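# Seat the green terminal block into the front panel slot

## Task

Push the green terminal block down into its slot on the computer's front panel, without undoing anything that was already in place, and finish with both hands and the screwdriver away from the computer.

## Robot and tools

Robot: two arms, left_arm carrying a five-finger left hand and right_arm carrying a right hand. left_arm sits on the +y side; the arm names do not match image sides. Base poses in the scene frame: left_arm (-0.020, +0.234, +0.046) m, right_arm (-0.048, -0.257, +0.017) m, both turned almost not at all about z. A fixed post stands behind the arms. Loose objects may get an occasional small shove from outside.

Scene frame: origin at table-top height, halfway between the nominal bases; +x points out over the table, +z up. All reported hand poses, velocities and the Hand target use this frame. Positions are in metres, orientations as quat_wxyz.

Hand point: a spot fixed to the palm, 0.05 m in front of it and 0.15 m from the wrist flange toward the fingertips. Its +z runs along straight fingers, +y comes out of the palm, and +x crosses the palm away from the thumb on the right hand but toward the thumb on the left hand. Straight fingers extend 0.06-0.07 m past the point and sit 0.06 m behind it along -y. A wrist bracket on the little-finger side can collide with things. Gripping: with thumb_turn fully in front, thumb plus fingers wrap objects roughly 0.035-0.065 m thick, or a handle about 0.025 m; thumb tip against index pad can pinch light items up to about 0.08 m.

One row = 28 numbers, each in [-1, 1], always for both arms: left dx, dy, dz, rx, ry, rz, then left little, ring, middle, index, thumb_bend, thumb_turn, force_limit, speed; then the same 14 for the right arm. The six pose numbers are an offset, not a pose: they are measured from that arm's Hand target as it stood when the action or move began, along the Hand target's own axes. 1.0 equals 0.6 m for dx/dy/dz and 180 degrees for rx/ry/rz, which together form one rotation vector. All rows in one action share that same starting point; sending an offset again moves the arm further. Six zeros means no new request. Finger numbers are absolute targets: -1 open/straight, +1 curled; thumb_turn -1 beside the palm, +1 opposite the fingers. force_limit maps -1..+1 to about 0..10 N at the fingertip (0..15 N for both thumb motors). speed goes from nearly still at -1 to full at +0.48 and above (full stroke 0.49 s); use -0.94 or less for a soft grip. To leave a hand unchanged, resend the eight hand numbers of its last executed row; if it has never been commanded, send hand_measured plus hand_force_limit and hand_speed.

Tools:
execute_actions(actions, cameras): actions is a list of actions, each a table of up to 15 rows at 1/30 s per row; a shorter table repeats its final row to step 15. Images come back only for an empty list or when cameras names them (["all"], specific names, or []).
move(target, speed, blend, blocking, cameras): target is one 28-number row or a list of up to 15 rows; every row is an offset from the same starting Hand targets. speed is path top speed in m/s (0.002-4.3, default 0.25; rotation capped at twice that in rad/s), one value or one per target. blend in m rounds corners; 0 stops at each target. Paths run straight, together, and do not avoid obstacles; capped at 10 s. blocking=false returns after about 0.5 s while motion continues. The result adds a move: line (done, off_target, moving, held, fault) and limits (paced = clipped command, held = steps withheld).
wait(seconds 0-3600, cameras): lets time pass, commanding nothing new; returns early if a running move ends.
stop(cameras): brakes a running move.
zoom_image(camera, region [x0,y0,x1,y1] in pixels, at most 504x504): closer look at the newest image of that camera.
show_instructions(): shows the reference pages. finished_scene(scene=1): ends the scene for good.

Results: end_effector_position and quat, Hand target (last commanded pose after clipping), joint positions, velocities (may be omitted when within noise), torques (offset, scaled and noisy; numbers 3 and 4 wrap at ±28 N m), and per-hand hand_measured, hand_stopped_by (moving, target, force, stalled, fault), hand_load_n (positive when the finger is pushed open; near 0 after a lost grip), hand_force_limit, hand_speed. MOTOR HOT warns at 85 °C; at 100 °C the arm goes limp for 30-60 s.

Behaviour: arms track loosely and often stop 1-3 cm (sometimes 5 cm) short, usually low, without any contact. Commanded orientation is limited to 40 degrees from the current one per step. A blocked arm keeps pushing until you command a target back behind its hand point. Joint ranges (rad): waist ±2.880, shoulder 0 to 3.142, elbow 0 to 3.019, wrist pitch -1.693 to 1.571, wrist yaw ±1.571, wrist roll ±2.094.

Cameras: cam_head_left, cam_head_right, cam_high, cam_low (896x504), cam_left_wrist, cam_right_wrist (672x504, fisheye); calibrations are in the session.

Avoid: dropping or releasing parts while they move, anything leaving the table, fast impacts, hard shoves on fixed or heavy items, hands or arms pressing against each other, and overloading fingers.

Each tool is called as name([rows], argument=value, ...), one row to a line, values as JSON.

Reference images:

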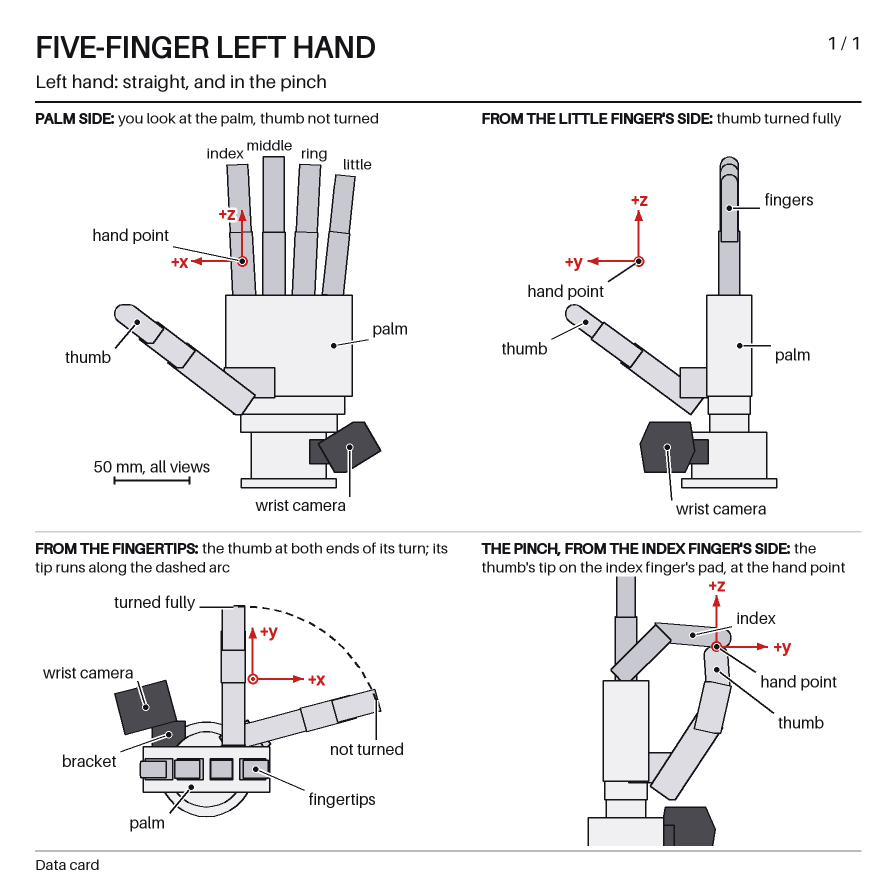

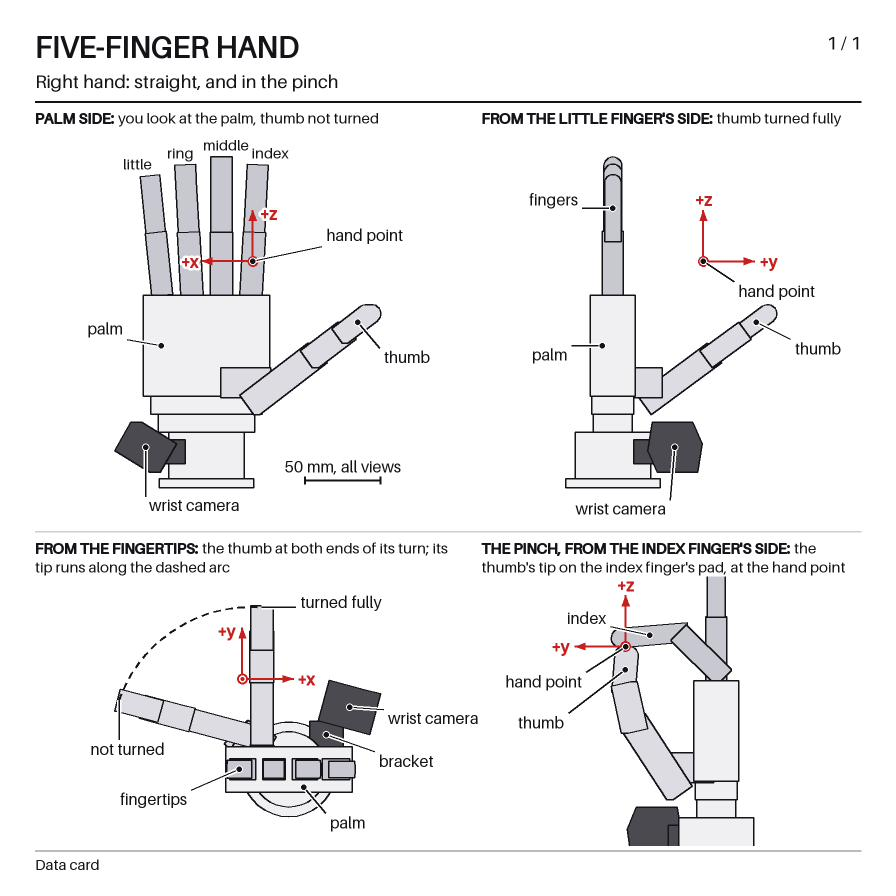

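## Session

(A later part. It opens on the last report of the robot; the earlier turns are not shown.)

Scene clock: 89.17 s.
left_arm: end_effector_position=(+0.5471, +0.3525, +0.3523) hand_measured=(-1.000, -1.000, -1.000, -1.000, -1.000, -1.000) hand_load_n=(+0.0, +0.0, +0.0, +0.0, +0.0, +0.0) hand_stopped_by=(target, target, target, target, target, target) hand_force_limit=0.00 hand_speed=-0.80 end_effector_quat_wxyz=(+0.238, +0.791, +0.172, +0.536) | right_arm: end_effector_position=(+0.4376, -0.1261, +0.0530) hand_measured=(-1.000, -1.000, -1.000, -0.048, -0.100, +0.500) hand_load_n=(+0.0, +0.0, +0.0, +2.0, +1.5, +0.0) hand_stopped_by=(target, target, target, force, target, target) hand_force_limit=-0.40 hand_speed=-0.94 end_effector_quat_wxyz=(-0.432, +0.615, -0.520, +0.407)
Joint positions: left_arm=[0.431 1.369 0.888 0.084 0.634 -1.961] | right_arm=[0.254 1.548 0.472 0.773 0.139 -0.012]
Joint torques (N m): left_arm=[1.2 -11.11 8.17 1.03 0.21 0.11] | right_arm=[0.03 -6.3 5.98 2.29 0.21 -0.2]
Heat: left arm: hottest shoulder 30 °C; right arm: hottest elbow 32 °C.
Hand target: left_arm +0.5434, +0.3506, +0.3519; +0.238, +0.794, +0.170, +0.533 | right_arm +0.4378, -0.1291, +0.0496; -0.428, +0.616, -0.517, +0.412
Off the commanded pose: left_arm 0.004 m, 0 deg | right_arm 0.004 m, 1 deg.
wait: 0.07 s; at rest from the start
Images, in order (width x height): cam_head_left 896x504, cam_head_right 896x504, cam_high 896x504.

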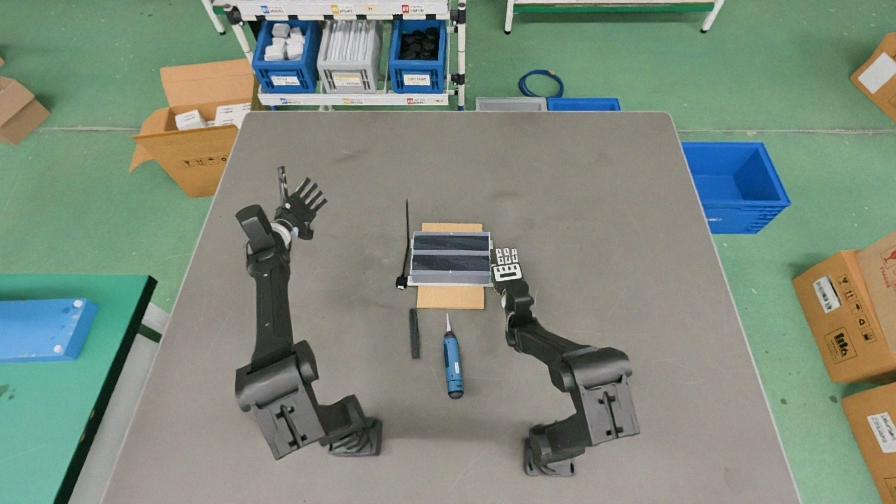

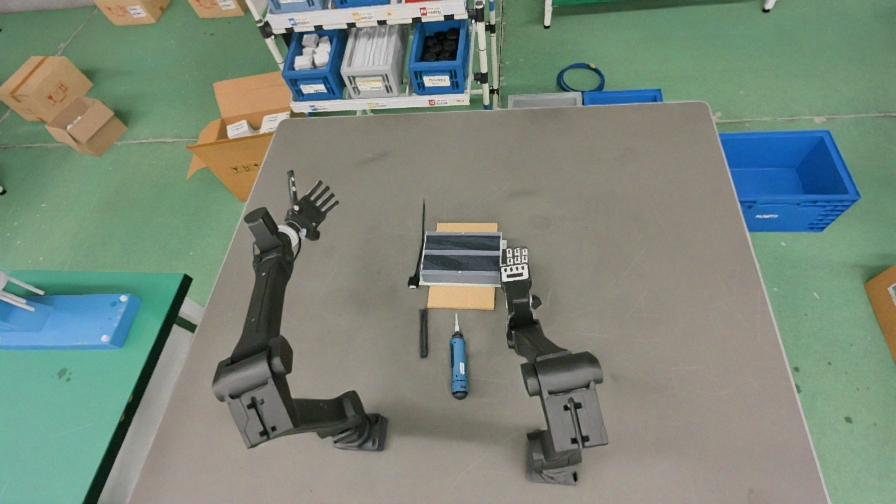

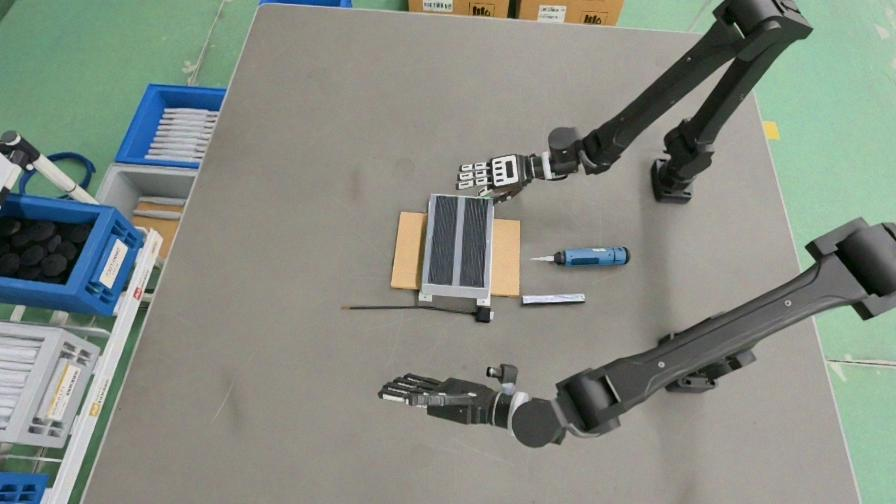

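move(target=[0,0,0,0,0,0,-1,-1,-1,-1,-1,-1,0,-0.8,-0.0194,-0.0056,0.0026,0,0,0,-1,-1,-1,0.15,-0.1,0.5,-0.4,-0.94], speed=0.02, cameras=["cam_low","cam_right_wrist","cam_high"])

zoom_image(camera="cam_low", region=[472, 320, 497, 345])

zoom_image(camera="cam_right_wrist", region=[235, 235, 335, 310])

zoom_image(camera="cam_high", region=[475, 183, 499, 207])

Scene clock: 90.93 s.
left_arm: end_effector_position=(+0.5471, +0.3525, +0.3523) hand_measured=(-1.000, -1.000, -1.000, -1.000, -1.000, -1.000) hand_load_n=(+0.0, +0.0, +0.0, +0.0, +0.0, +0.0) hand_stopped_by=(target, target, target, target, target, target) hand_force_limit=0.00 hand_speed=-0.80 end_effector_quat_wxyz=(+0.238, +0.791, +0.172, +0.536) | right_arm: end_effector_position=(+0.4372, -0.1245, +0.0530) hand_measured=(-1.000, -1.000, -1.000, -0.048, -0.100, +0.500) hand_load_n=(+0.0, +0.0, +0.0, +2.5, +1.5, -0.5) hand_stopped_by=(target, target, target, force, target, target) hand_force_limit=-0.40 hand_speed=-0.94 end_effector_quat_wxyz=(-0.426, +0.612, -0.522, +0.414)
Joint positions: left_arm=[0.431 1.369 0.888 0.084 0.634 -1.961] | right_arm=[0.271 1.548 0.472 0.773 0.171 -0.012]
Joint torques (N m): left_arm=[1.26 -11.11 8.16 1.03 0.21 0.11] | right_arm=[1.32 -6.24 7.05 1.81 0.22 -0.11]
Heat: left arm: hottest shoulder 30 °C; right arm: hottest elbow 32 °C.
Hand target: left_arm +0.5434, +0.3506, +0.3519; +0.238, +0.794, +0.170, +0.533 | right_arm +0.4388, -0.1172, +0.0516; -0.428, +0.616, -0.517, +0.412
Off the commanded pose: left_arm 0.004 m, 0 deg | right_arm 0.008 m, 1 deg.
move: done
cam_right_wrist: T_world_to_cam=[[-0.28724, -0.31283, -0.90533, 0.13414], [-0.6163, 0.7839, -0.07534, 0.37546], [0.73326, 0.53632, -0.41796, -0.11673]] pos_world=[0.35552, -0.18976, 0.10093]
Images, in order (width x height): cam_high 896x504, cam_low 896x504, cam_right_wrist 672x504.

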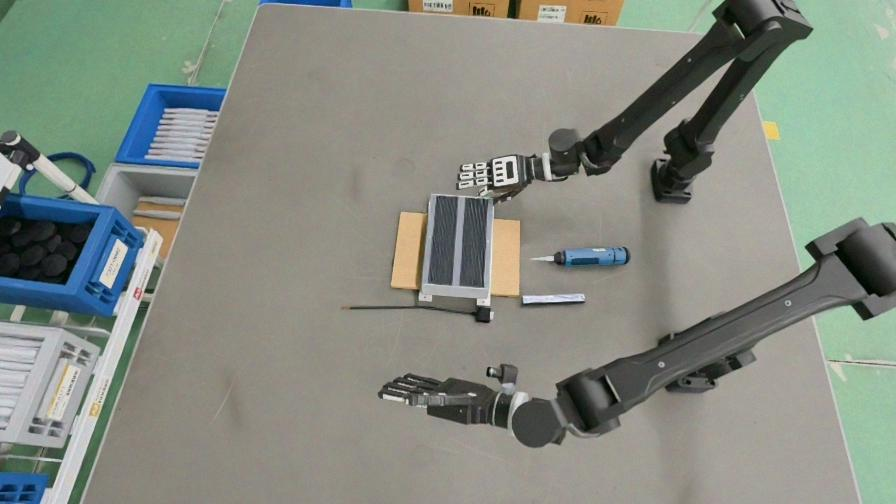

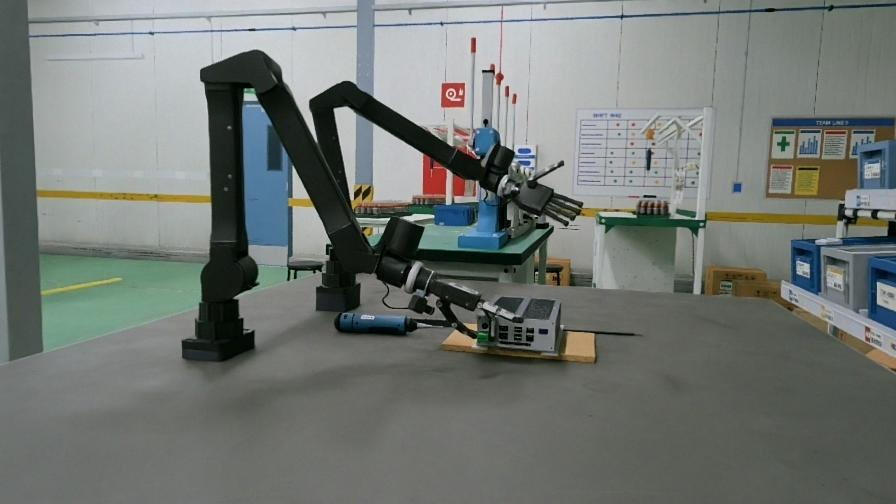

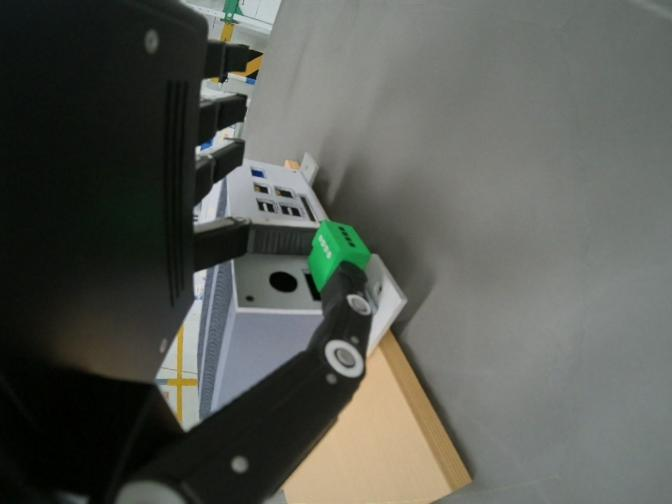

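Scaled by 20.160 from the camera's image (finer frame: 1280x720).

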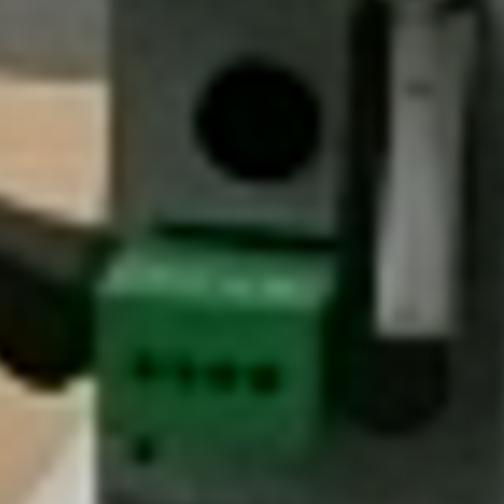

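Scaled by 5.040 from the camera's image (finer frame: 960x720).

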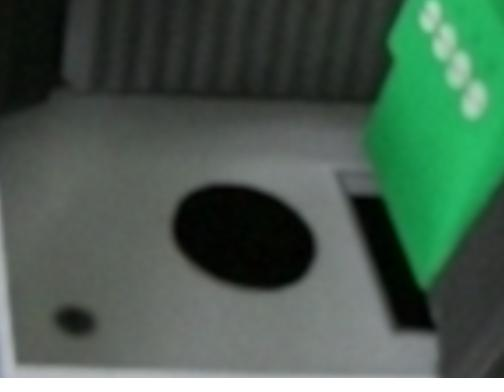

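Scaled by 21.000 from the camera's image (finer frame: 1280x720).

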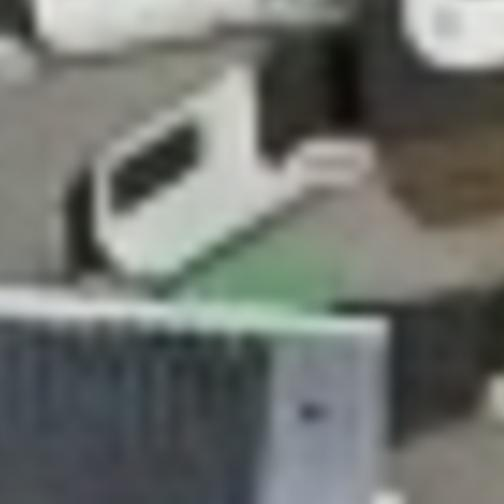

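move(target=[0,0,0,0,0,0,-1,-1,-1,-1,-1,-1,0,-0.8,-0.0082,-0.0008,0.0008,0,0,0,-1,-1,-1,0.15,-0.1,0.5,-0.4,-0.94], speed=0.02, cameras=["cam_low","cam_right_wrist"])

zoom_image(camera="cam_low", region=[472, 320, 497, 345])

zoom_image(camera="cam_right_wrist", region=[235, 235, 335, 310])

Scene clock: 91.87 s.
left_arm: end_effector_position=(+0.5471, +0.3525, +0.3523) hand_measured=(-1.000, -1.000, -1.000, -1.000, -1.000, -1.000) hand_load_n=(+0.0, +0.0, +0.0, +0.0, +0.0, +0.0) hand_stopped_by=(target, target, target, target, target, target) hand_force_limit=0.00 hand_speed=-0.80 end_effector_quat_wxyz=(+0.238, +0.791, +0.172, +0.536) | right_arm: end_effector_position=(+0.4363, -0.1217, +0.0526) hand_measured=(-1.000, -1.000, -1.000, -0.048, -0.100, +0.500) hand_load_n=(+0.0, +0.0, +0.0, +2.5, +1.5, +0.0) hand_stopped_by=(target, target, target, force, target, target) hand_force_limit=-0.40 hand_speed=-0.94 end_effector_quat_wxyz=(-0.425, +0.612, -0.521, +0.416)
Joint positions: left_arm=[0.431 1.369 0.888 0.084 0.634 -1.961] | right_arm=[0.282 1.548 0.472 0.773 0.187 -0.012]
Joint torques (N m): left_arm=[1.2 -11.16 8.17 1.02 0.21 0.11] | right_arm=[1.49 -6.12 7.36 1.73 0.14 -0.08]
Heat: left arm: hottest shoulder 30 °C; right arm: hottest elbow 32 °C.
Hand target: left_arm +0.5434, +0.3506, +0.3519; +0.238, +0.794, +0.170, +0.533 | right_arm +0.4388, -0.1122, +0.0516; -0.428, +0.616, -0.517, +0.412
Off the commanded pose: left_arm 0.004 m, 0 deg | right_arm 0.010 m, 1 deg.
move: done
cam_right_wrist: T_world_to_cam=[[-0.28754, -0.31621, -0.90406, 0.13411], [-0.61414, 0.7852, -0.07931, 0.37207], [0.73495, 0.53242, -0.41998, -0.11886]] pos_world=[0.35442, -0.18646, 0.10083]

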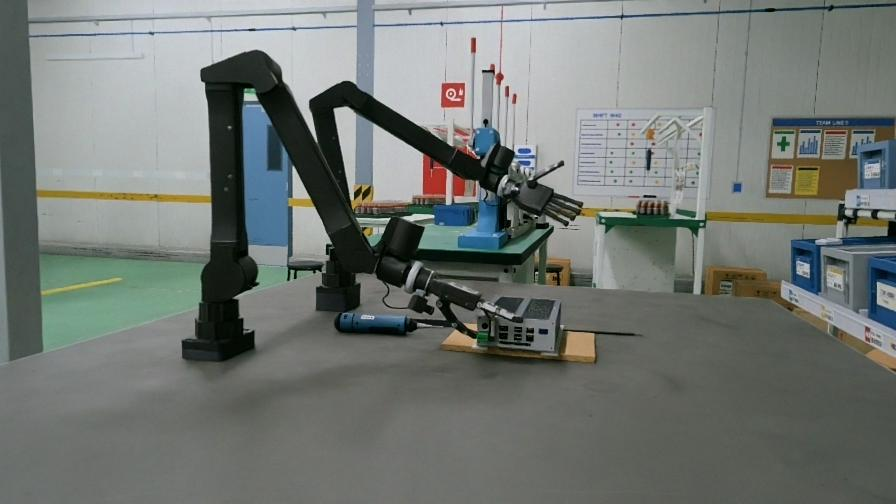

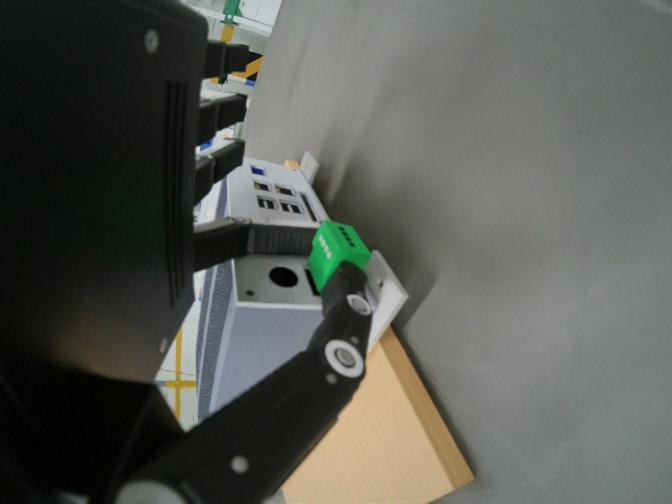

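Scaled by 20.160 from the camera's image (finer frame: 1280x720).

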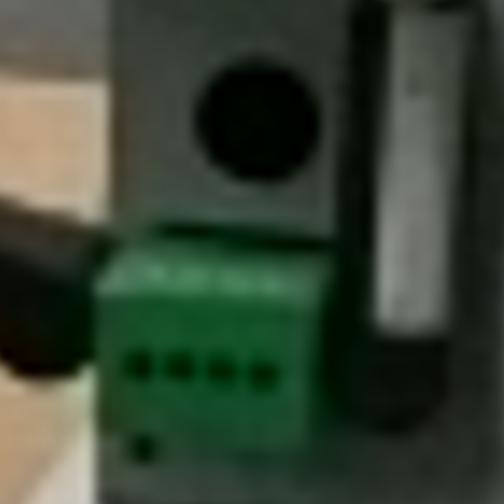

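Scaled by 5.040 from the camera's image (finer frame: 960x720).

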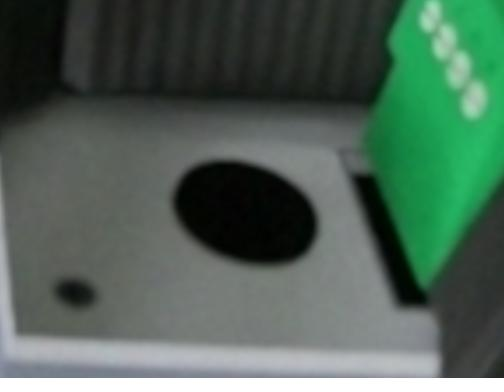

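move(target=[0,0,0,0,0,0,-1,-1,-1,-1,-1,-1,0,-0.8,0.0092,-0.0213,0.0030,0,0,0,-1,-1,-1,0.15,-0.1,0.5,-0.4,-0.94], speed=0.03, cameras=["cam_low"])

zoom_image(camera="cam_low", region=[472, 320, 497, 345])

Scene clock: 93.33 s.
left_arm: end_effector_position=(+0.5471, +0.3525, +0.3523) hand_measured=(-1.000, -1.000, -1.000, -1.000, -1.000, -1.000) hand_load_n=(+0.0, +0.0, +0.0, +0.0, +0.0, +0.0) hand_stopped_by=(target, target, target, target, target, target) hand_force_limit=0.00 hand_speed=-0.80 end_effector_quat_wxyz=(+0.238, +0.791, +0.172, +0.536) | right_arm: end_effector_position=(+0.4315, -0.1225, +0.0489) hand_measured=(-1.000, -1.000, -1.000, -0.048, -0.100, +0.500) hand_load_n=(+0.0, +0.0, +0.0, +2.5, +1.5, -0.5) hand_stopped_by=(target, target, target, force, target, target) hand_force_limit=-0.40 hand_speed=-0.94 end_effector_quat_wxyz=(-0.415, +0.621, -0.525, +0.408)
Joint positions: left_arm=[0.431 1.369 0.888 0.084 0.634 -1.961] | right_arm=[0.282 1.534 0.472 0.729 0.184 -0.012]
Joint torques (N m): left_arm=[1.2 -11.16 8.16 1.03 0.21 0.11] | right_arm=[0.32 -7.53 9.11 1.44 -0.42 -0.12]
Heat: left arm: hottest shoulder 30 °C; right arm: hottest elbow 32 °C.
Hand target: left_arm +0.5434, +0.3506, +0.3519; +0.238, +0.794, +0.170, +0.533 | right_arm +0.4449, -0.1162, +0.0637; -0.428, +0.616, -0.517, +0.412
Off the commanded pose: left_arm 0.004 m, 0 deg | right_arm 0.021 m, 2 deg.
move: off_target (right_arm)

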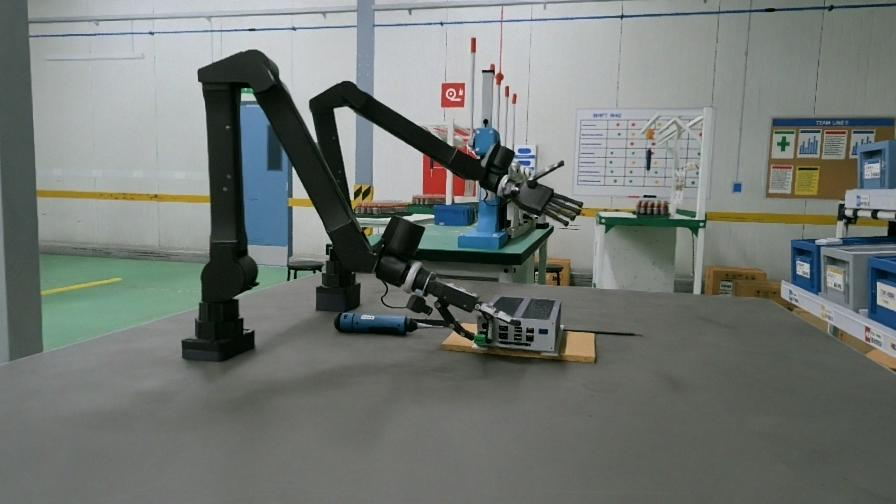

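Scaled by 20.160 from the camera's image (finer frame: 1280x720).

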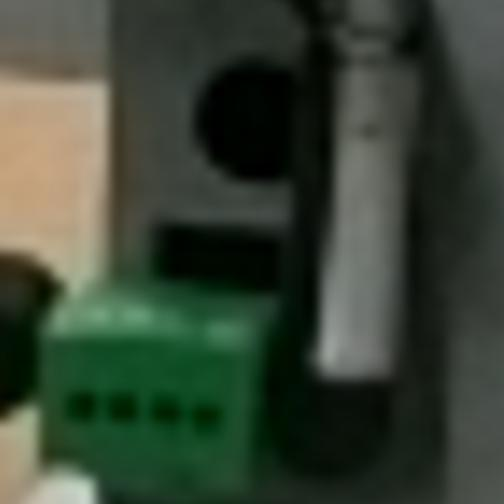

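move(target=[0,0,0,0,0,0,-1,-1,-1,-1,-1,-1,0,-0.8,0.0023,-0.0187,0.0046,0,0,0,-1,-1,-1,0.15,-0.1,0.5,-0.4,-0.94], speed=0.03, cameras=["cam_low"])

zoom_image(camera="cam_low", region=[472, 320, 497, 345])

Scene clock: 94.23 s.
left_arm: end_effector_position=(+0.5471, +0.3525, +0.3523) hand_measured=(-1.000, -1.000, -1.000, -1.000, -1.000, -1.000) hand_load_n=(+0.0, +0.0, +0.0, +0.0, -0.5, +0.0) hand_stopped_by=(target, target, target, target, target, target) hand_force_limit=0.00 hand_speed=-0.80 end_effector_quat_wxyz=(+0.238, +0.791, +0.172, +0.536) | right_arm: end_effector_position=(+0.4353, -0.1210, +0.0572) hand_measured=(-1.000, -1.000, -1.000, -0.048, -0.100, +0.500) hand_load_n=(+0.0, +0.0, +0.0, +2.5, +1.5, +0.0) hand_stopped_by=(target, target, target, force, target, target) hand_force_limit=-0.40 hand_speed=-0.94 end_effector_quat_wxyz=(-0.415, +0.622, -0.525, +0.407)
Joint positions: left_arm=[0.431 1.369 0.888 0.084 0.634 -1.961] | right_arm=[0.282 1.511 0.49 0.684 0.181 -0.012]
Joint torques (N m): left_arm=[1.2 -11.11 8.16 1.02 0.21 0.11] | right_arm=[0.03 -7.41 9.78 1.5 -0.52 -0.13]
Heat: left arm: hottest shoulder 30 °C; right arm: hottest elbow 32 °C.
Hand target: left_arm +0.5434, +0.3506, +0.3519; +0.238, +0.794, +0.170, +0.533 | right_arm +0.4509, -0.1161, +0.0738; -0.428, +0.616, -0.517, +0.412
Off the commanded pose: left_arm 0.004 m, 0 deg | right_arm 0.023 m, 2 deg.
move: off_target (right_arm)

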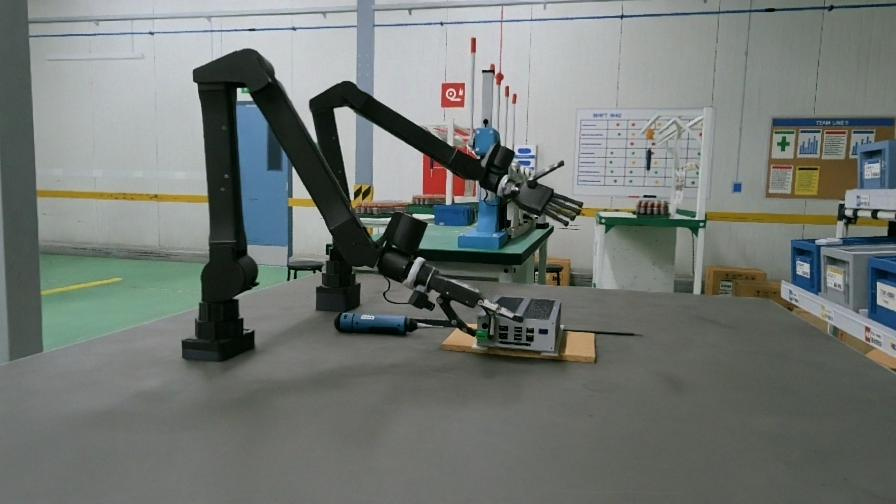

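Scaled by 20.160 from the camera's image (finer frame: 1280x720).

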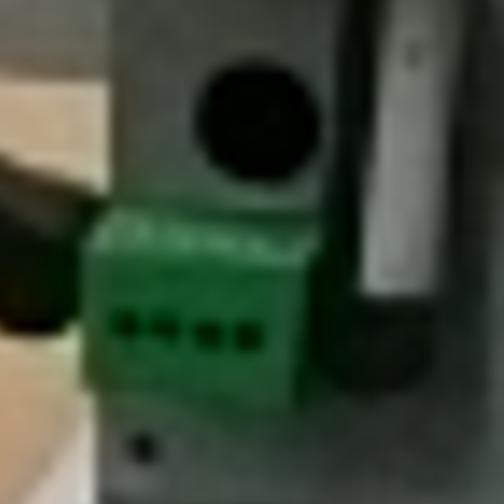

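move(target=[0,0,0,0,0,0,-1,-1,-1,-1,-1,-1,0,-0.8,0.0006,0.0024,0.0097,0,0,0,-1,-1,-1,0.15,-0.1,0.5,-0.4,-0.94], speed=0.03, cameras=["cam_low"])

zoom_image(camera="cam_low", region=[472, 320, 497, 345])

Scene clock: 95.07 s.
left_arm: end_effector_position=(+0.5471, +0.3525, +0.3523) hand_measured=(-1.000, -1.000, -1.000, -1.000, -1.000, -1.000) hand_load_n=(+0.0, -0.5, +0.0, +0.0, +0.0, +0.0) hand_stopped_by=(target, target, target, target, target, target) hand_force_limit=0.00 hand_speed=-0.80 end_effector_quat_wxyz=(+0.238, +0.791, +0.172, +0.536) | right_arm: end_effector_position=(+0.4405, -0.1206, +0.0611) hand_measured=(-1.000, -1.000, -1.000, -0.048, -0.100, +0.500) hand_load_n=(+0.0, +0.0, +0.0, +2.5, +1.5, +0.0) hand_stopped_by=(target, target, target, force, target, target) hand_force_limit=-0.40 hand_speed=-0.94 end_effector_quat_wxyz=(-0.418, +0.620, -0.524, +0.409)
Joint positions: left_arm=[0.431 1.369 0.888 0.084 0.634 -1.961] | right_arm=[0.279 1.512 0.501 0.684 0.178 -0.012]
Joint torques (N m): left_arm=[1.26 -11.11 8.17 1.02 0.22 0.11] | right_arm=[-0.03 -6.18 9.89 1.87 -0.55 -0.14]
Heat: left arm: hottest shoulder 30 °C; right arm: hottest elbow 32 °C.
Hand target: left_arm +0.5434, +0.3506, +0.3519; +0.238, +0.794, +0.170, +0.533 | right_arm +0.4561, -0.1162, +0.0706; -0.428, +0.616, -0.517, +0.412
Off the commanded pose: left_arm 0.004 m, 0 deg | right_arm 0.019 m, 2 deg.
move: off_target (right_arm)

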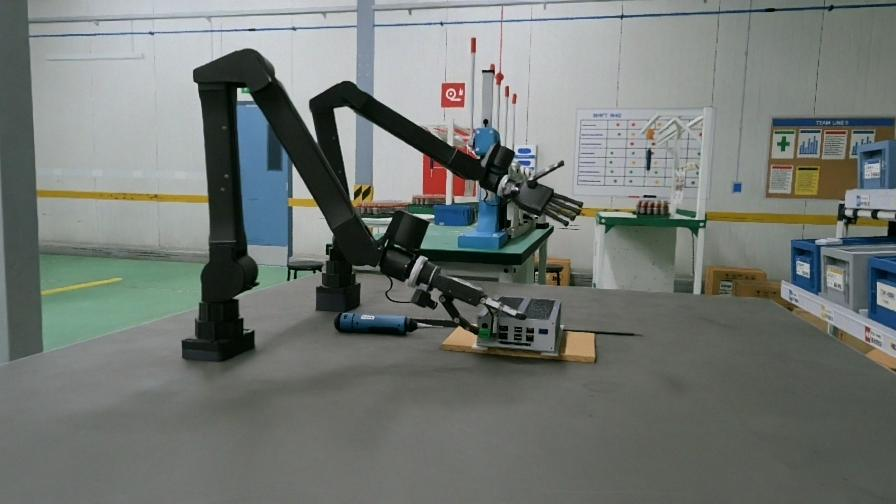

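Scaled by 20.160 from the camera's image (finer frame: 1280x720).

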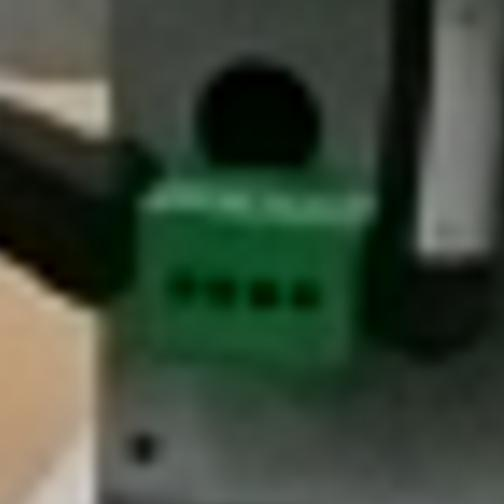

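move(target=[0,0,0,0,0,0,-1,-1,-1,-1,-1,-1,0,-0.8,-0.0053,0.0337,-0.0192,0,0,0,-1,-1,-1,0.15,-0.1,0.5,-0.4,-0.94], speed=0.03, cameras=["cam_low","cam_right_wrist"])

zoom_image(camera="cam_low", region=[472, 320, 497, 345])

zoom_image(camera="cam_right_wrist", region=[235, 235, 335, 310])

Scene clock: 96.50 s.
left_arm: end_effector_position=(+0.5471, +0.3525, +0.3523) hand_measured=(-1.000, -1.000, -1.000, -1.000, -1.000, -1.000) hand_load_n=(+0.0, +0.0, +0.0, +0.0, +0.0, +0.0) hand_stopped_by=(target, target, target, target, target, target) hand_force_limit=0.00 hand_speed=-0.80 end_effector_quat_wxyz=(+0.238, +0.791, +0.172, +0.536) | right_arm: end_effector_position=(+0.4412, -0.1210, +0.0591) hand_measured=(-1.000, -1.000, -1.000, -0.048, -0.100, +0.500) hand_load_n=(+0.0, +0.0, +0.0, +2.5, +1.5, -0.5) hand_stopped_by=(target, target, target, force, target, target) hand_force_limit=-0.40 hand_speed=-0.94 end_effector_quat_wxyz=(-0.426, +0.612, -0.521, +0.416)
Joint positions: left_arm=[0.431 1.369 0.888 0.084 0.634 -1.961] | right_arm=[0.279 1.536 0.487 0.748 0.181 -0.012]
Joint torques (N m): left_arm=[1.2 -11.11 8.16 1.03 0.21 0.11] | right_arm=[0.91 -6.24 6.12 2.25 -0.11 -0.11]
Heat: left arm: hottest shoulder 30 °C; right arm: hottest elbow 32 °C.
Hand target: left_arm +0.5434, +0.3506, +0.3519; +0.238, +0.794, +0.170, +0.533 | right_arm +0.4389, -0.1162, +0.0545; -0.428, +0.616, -0.517, +0.412
Off the commanded pose: left_arm 0.004 m, 0 deg | right_arm 0.007 m, 1 deg.
move: done
cam_right_wrist: T_world_to_cam=[[-0.28504, -0.31497, -0.90529, 0.14071], [-0.61533, 0.78429, -0.07912, 0.37549], [0.73492, 0.5345, -0.41737, -0.11996]] pos_world=[0.35932, -0.18606, 0.10703]

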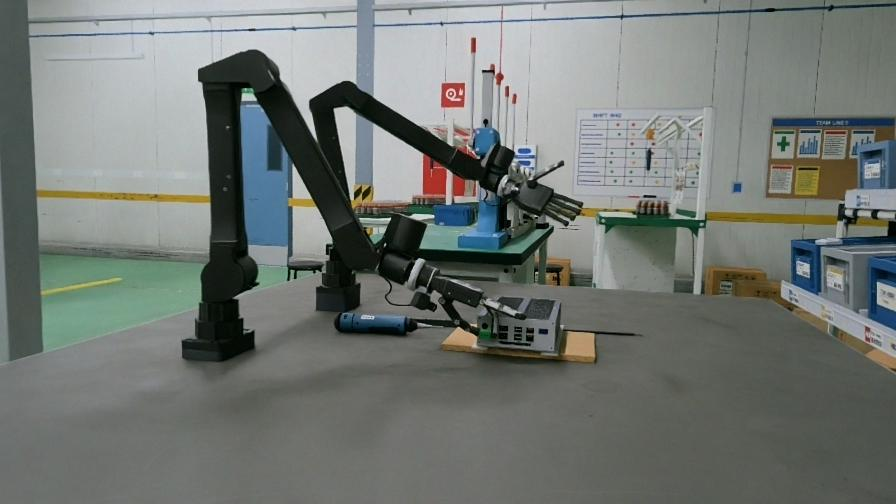

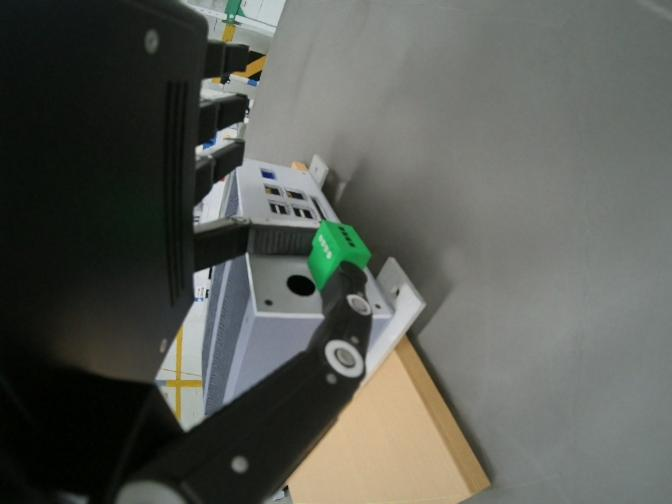

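Scaled by 20.160 from the camera's image (finer frame: 1280x720).

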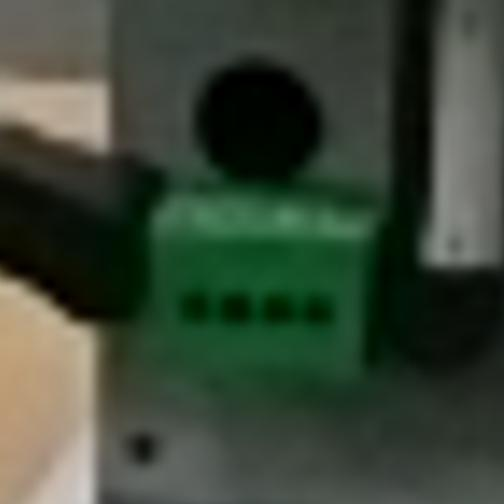

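Scaled by 5.040 from the camera's image (finer frame: 960x720).

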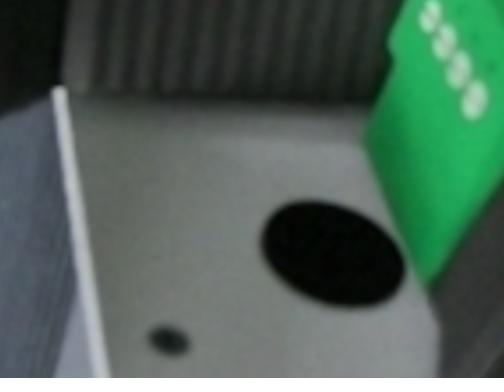

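move(target=[0,0,0,0,0,0,-1,-1,-1,-1,-1,-1,0,-0.8,-0.0014,0.0091,-0.0045,0,0,0,-1,-1,-1,0.15,-0.1,0.5,-0.4,-0.94], speed=0.03, cameras=["cam_low","cam_right_wrist"])

zoom_image(camera="cam_low", region=[472, 320, 497, 345])

zoom_image(camera="cam_right_wrist", region=[235, 235, 335, 310])

Scene clock: 97.30 s.
left_arm: end_effector_position=(+0.5471, +0.3525, +0.3523) hand_measured=(-1.000, -1.000, -1.000, -1.000, -1.000, -1.000) hand_load_n=(+0.0, +0.0, +0.0, +0.0, +0.0, +0.0) hand_stopped_by=(target, target, target, target, target, target) hand_force_limit=0.00 hand_speed=-0.80 end_effector_quat_wxyz=(+0.238, +0.791, +0.172, +0.536) | right_arm: end_effector_position=(+0.4368, -0.1222, +0.0532) hand_measured=(-1.000, -1.000, -1.000, -0.048, -0.100, +0.500) hand_load_n=(+0.0, +0.0, +0.0, +2.5, +1.5, +0.0) hand_stopped_by=(target, target, target, force, target, target) hand_force_limit=-0.40 hand_speed=-0.94 end_effector_quat_wxyz=(-0.425, +0.613, -0.521, +0.415)
Joint positions: left_arm=[0.431 1.369 0.888 0.084 0.634 -1.961] | right_arm=[0.279 1.546 0.473 0.768 0.181 -0.012]
Joint torques (N m): left_arm=[1.2 -11.11 8.17 1.02 0.21 0.11] | right_arm=[1.2 -6.24 6 2.3 0.05 -0.1]
Heat: left arm: hottest shoulder 30 °C; right arm: hottest elbow 32 °C.
Hand target: left_arm +0.5434, +0.3506, +0.3519; +0.238, +0.794, +0.170, +0.533 | right_arm +0.4349, -0.1162, +0.0501; -0.428, +0.616, -0.517, +0.412
Off the commanded pose: left_arm 0.004 m, 0 deg | right_arm 0.007 m, 1 deg.
move: done
cam_right_wrist: T_world_to_cam=[[-0.28808, -0.31585, -0.90402, 0.13495], [-0.6156, 0.78421, -0.07782, 0.37336], [0.73352, 0.53409, -0.42035, -0.11779]] pos_world=[0.35512, -0.18726, 0.10153]

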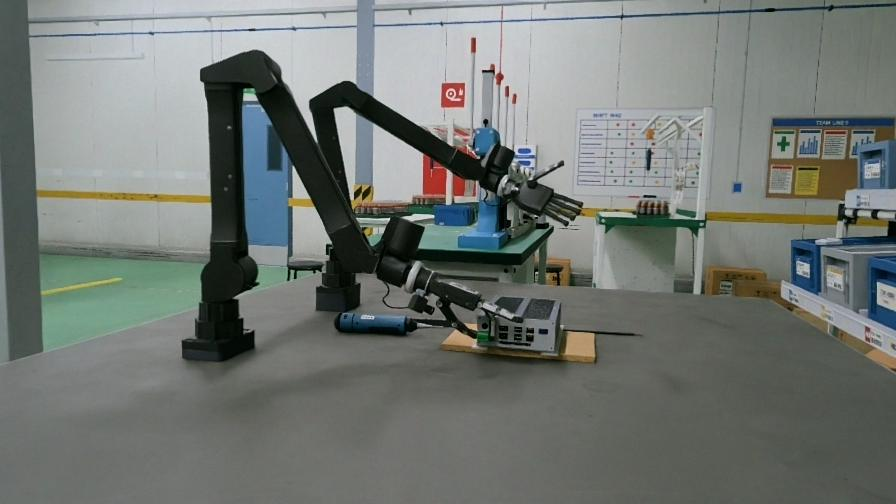

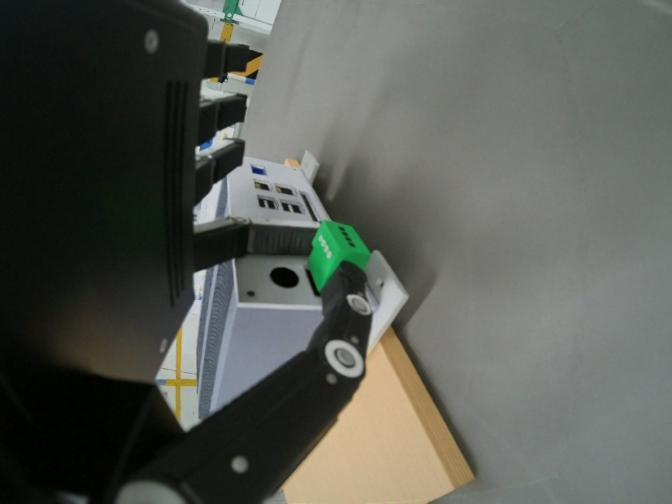

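Scaled by 20.160 from the camera's image (finer frame: 1280x720).

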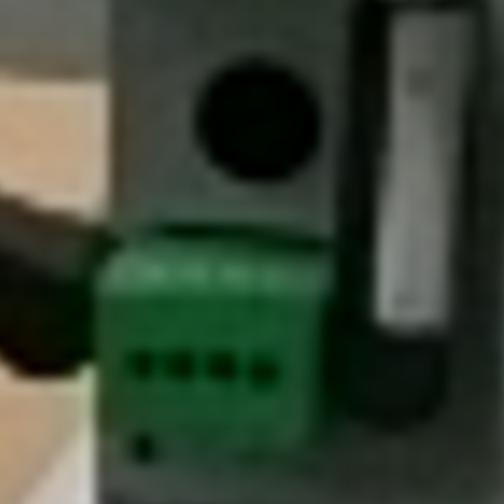

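Scaled by 5.040 from the camera's image (finer frame: 960x720).

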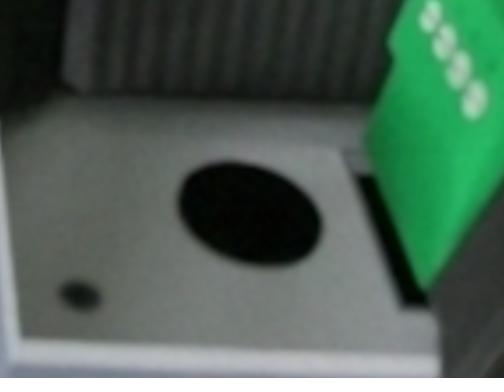

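move(target=[0,0,0,0,0,0,-1,-1,-1,-1,-1,-1,0,-0.8,0.00033,-0.00276,0.00054,0.00275,0.00027,-0.00028,-1,-1,-1,0.15,-0.1,0.5,-0.4,-0.94], speed=0.02, cameras=["cam_low","cam_right_wrist"])

Scene clock: 98.80 s.
left_arm: end_effector_position=(+0.5471, +0.3525, +0.3523) hand_measured=(-1.000, -1.000, -1.000, -1.000, -1.000, -1.000) hand_load_n=(+0.0, +0.0, +0.0, +0.0, +0.0, +0.0) hand_stopped_by=(target, target, target, target, target, target) hand_force_limit=0.00 hand_speed=-0.80 end_effector_quat_wxyz=(+0.238, +0.791, +0.172, +0.536) | right_arm: end_effector_position=(+0.4383, -0.1218, +0.0558) hand_measured=(-1.000, -1.000, -1.000, -0.048, -0.100, +0.500) hand_load_n=(+0.0, +0.0, +0.0, +2.5, +1.5, +0.0) hand_stopped_by=(target, target, target, force, target, target) hand_force_limit=-0.40 hand_speed=-0.94 end_effector_quat_wxyz=(-0.429, +0.610, -0.520, +0.417)
Joint positions: left_arm=[0.431 1.369 0.888 0.084 0.634 -1.961] | right_arm=[0.279 1.546 0.473 0.78 0.181 -0.012]
Joint torques (N m): left_arm=[1.2 -11.16 8.16 1.02 0.21 0.11] | right_arm=[1.14 -6.36 5.89 2.32 0.1 -0.11]
Heat: left arm: hottest shoulder 30 °C; right arm: hottest elbow 32 °C.
Hand target: left_arm +0.5434, +0.3506, +0.3519; +0.238, +0.794, +0.170, +0.533 | right_arm +0.4357, -0.1162, +0.0517; -0.430, +0.614, -0.515, +0.415
Off the commanded pose: left_arm 0.004 m, 0 deg | right_arm 0.008 m, 1 deg.
move: done
cam_right_wrist: T_world_to_cam=[[-0.27842, -0.31309, -0.908, 0.13414], [-0.61479, 0.78442, -0.08196, 0.37398], [0.73792, 0.5354, -0.41088, -0.12029]] pos_world=[0.35602, -0.18696, 0.10303]

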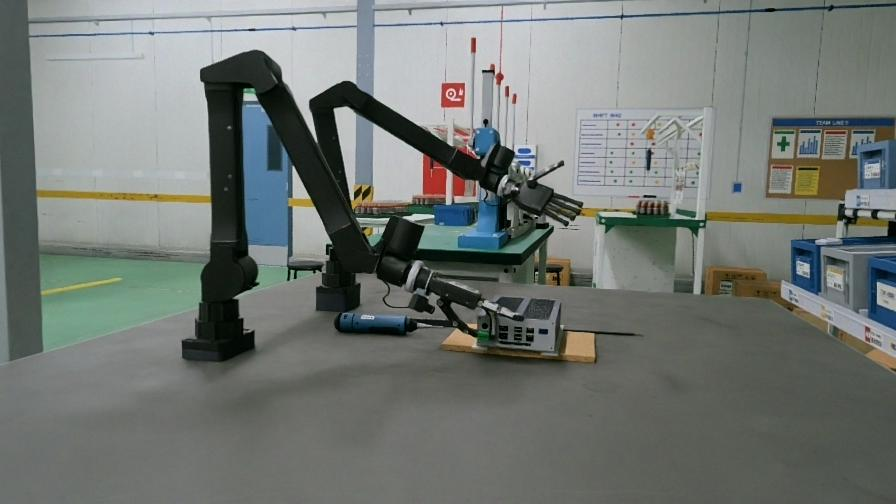

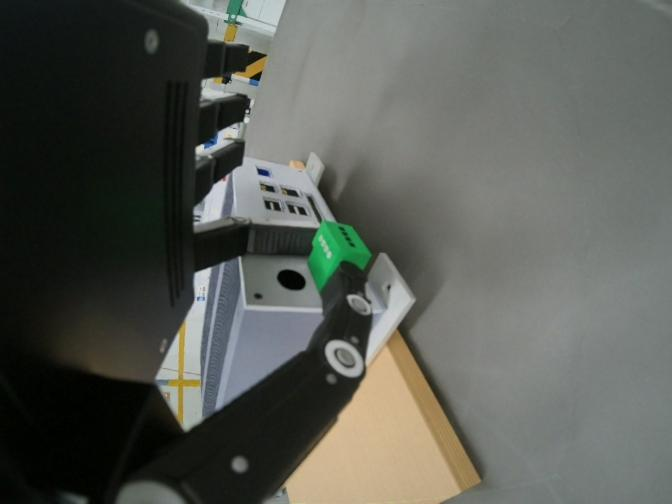

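zoom_image(camera="cam_low", region=[472, 320, 497, 345])

zoom_image(camera="cam_right_wrist", region=[235, 235, 335, 310])

Scaled by 20.160 from the camera's image (finer frame: 1280x720).

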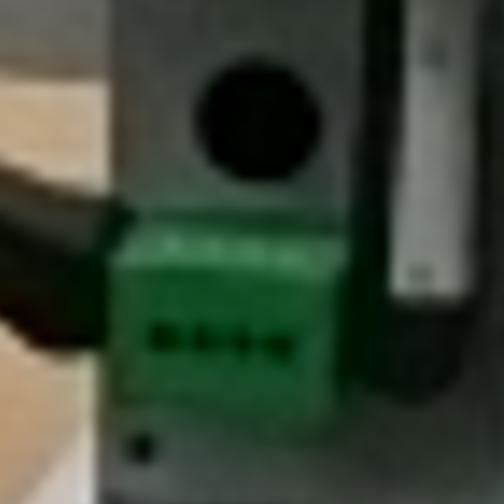

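Scaled by 5.040 from the camera's image (finer frame: 960x720).

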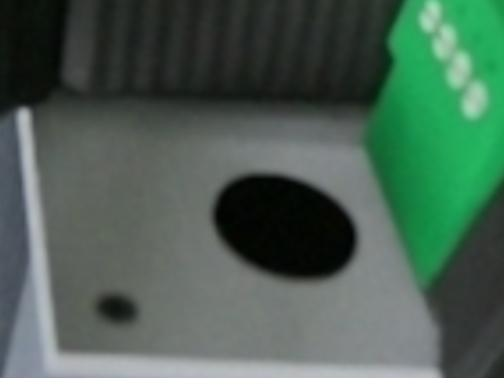

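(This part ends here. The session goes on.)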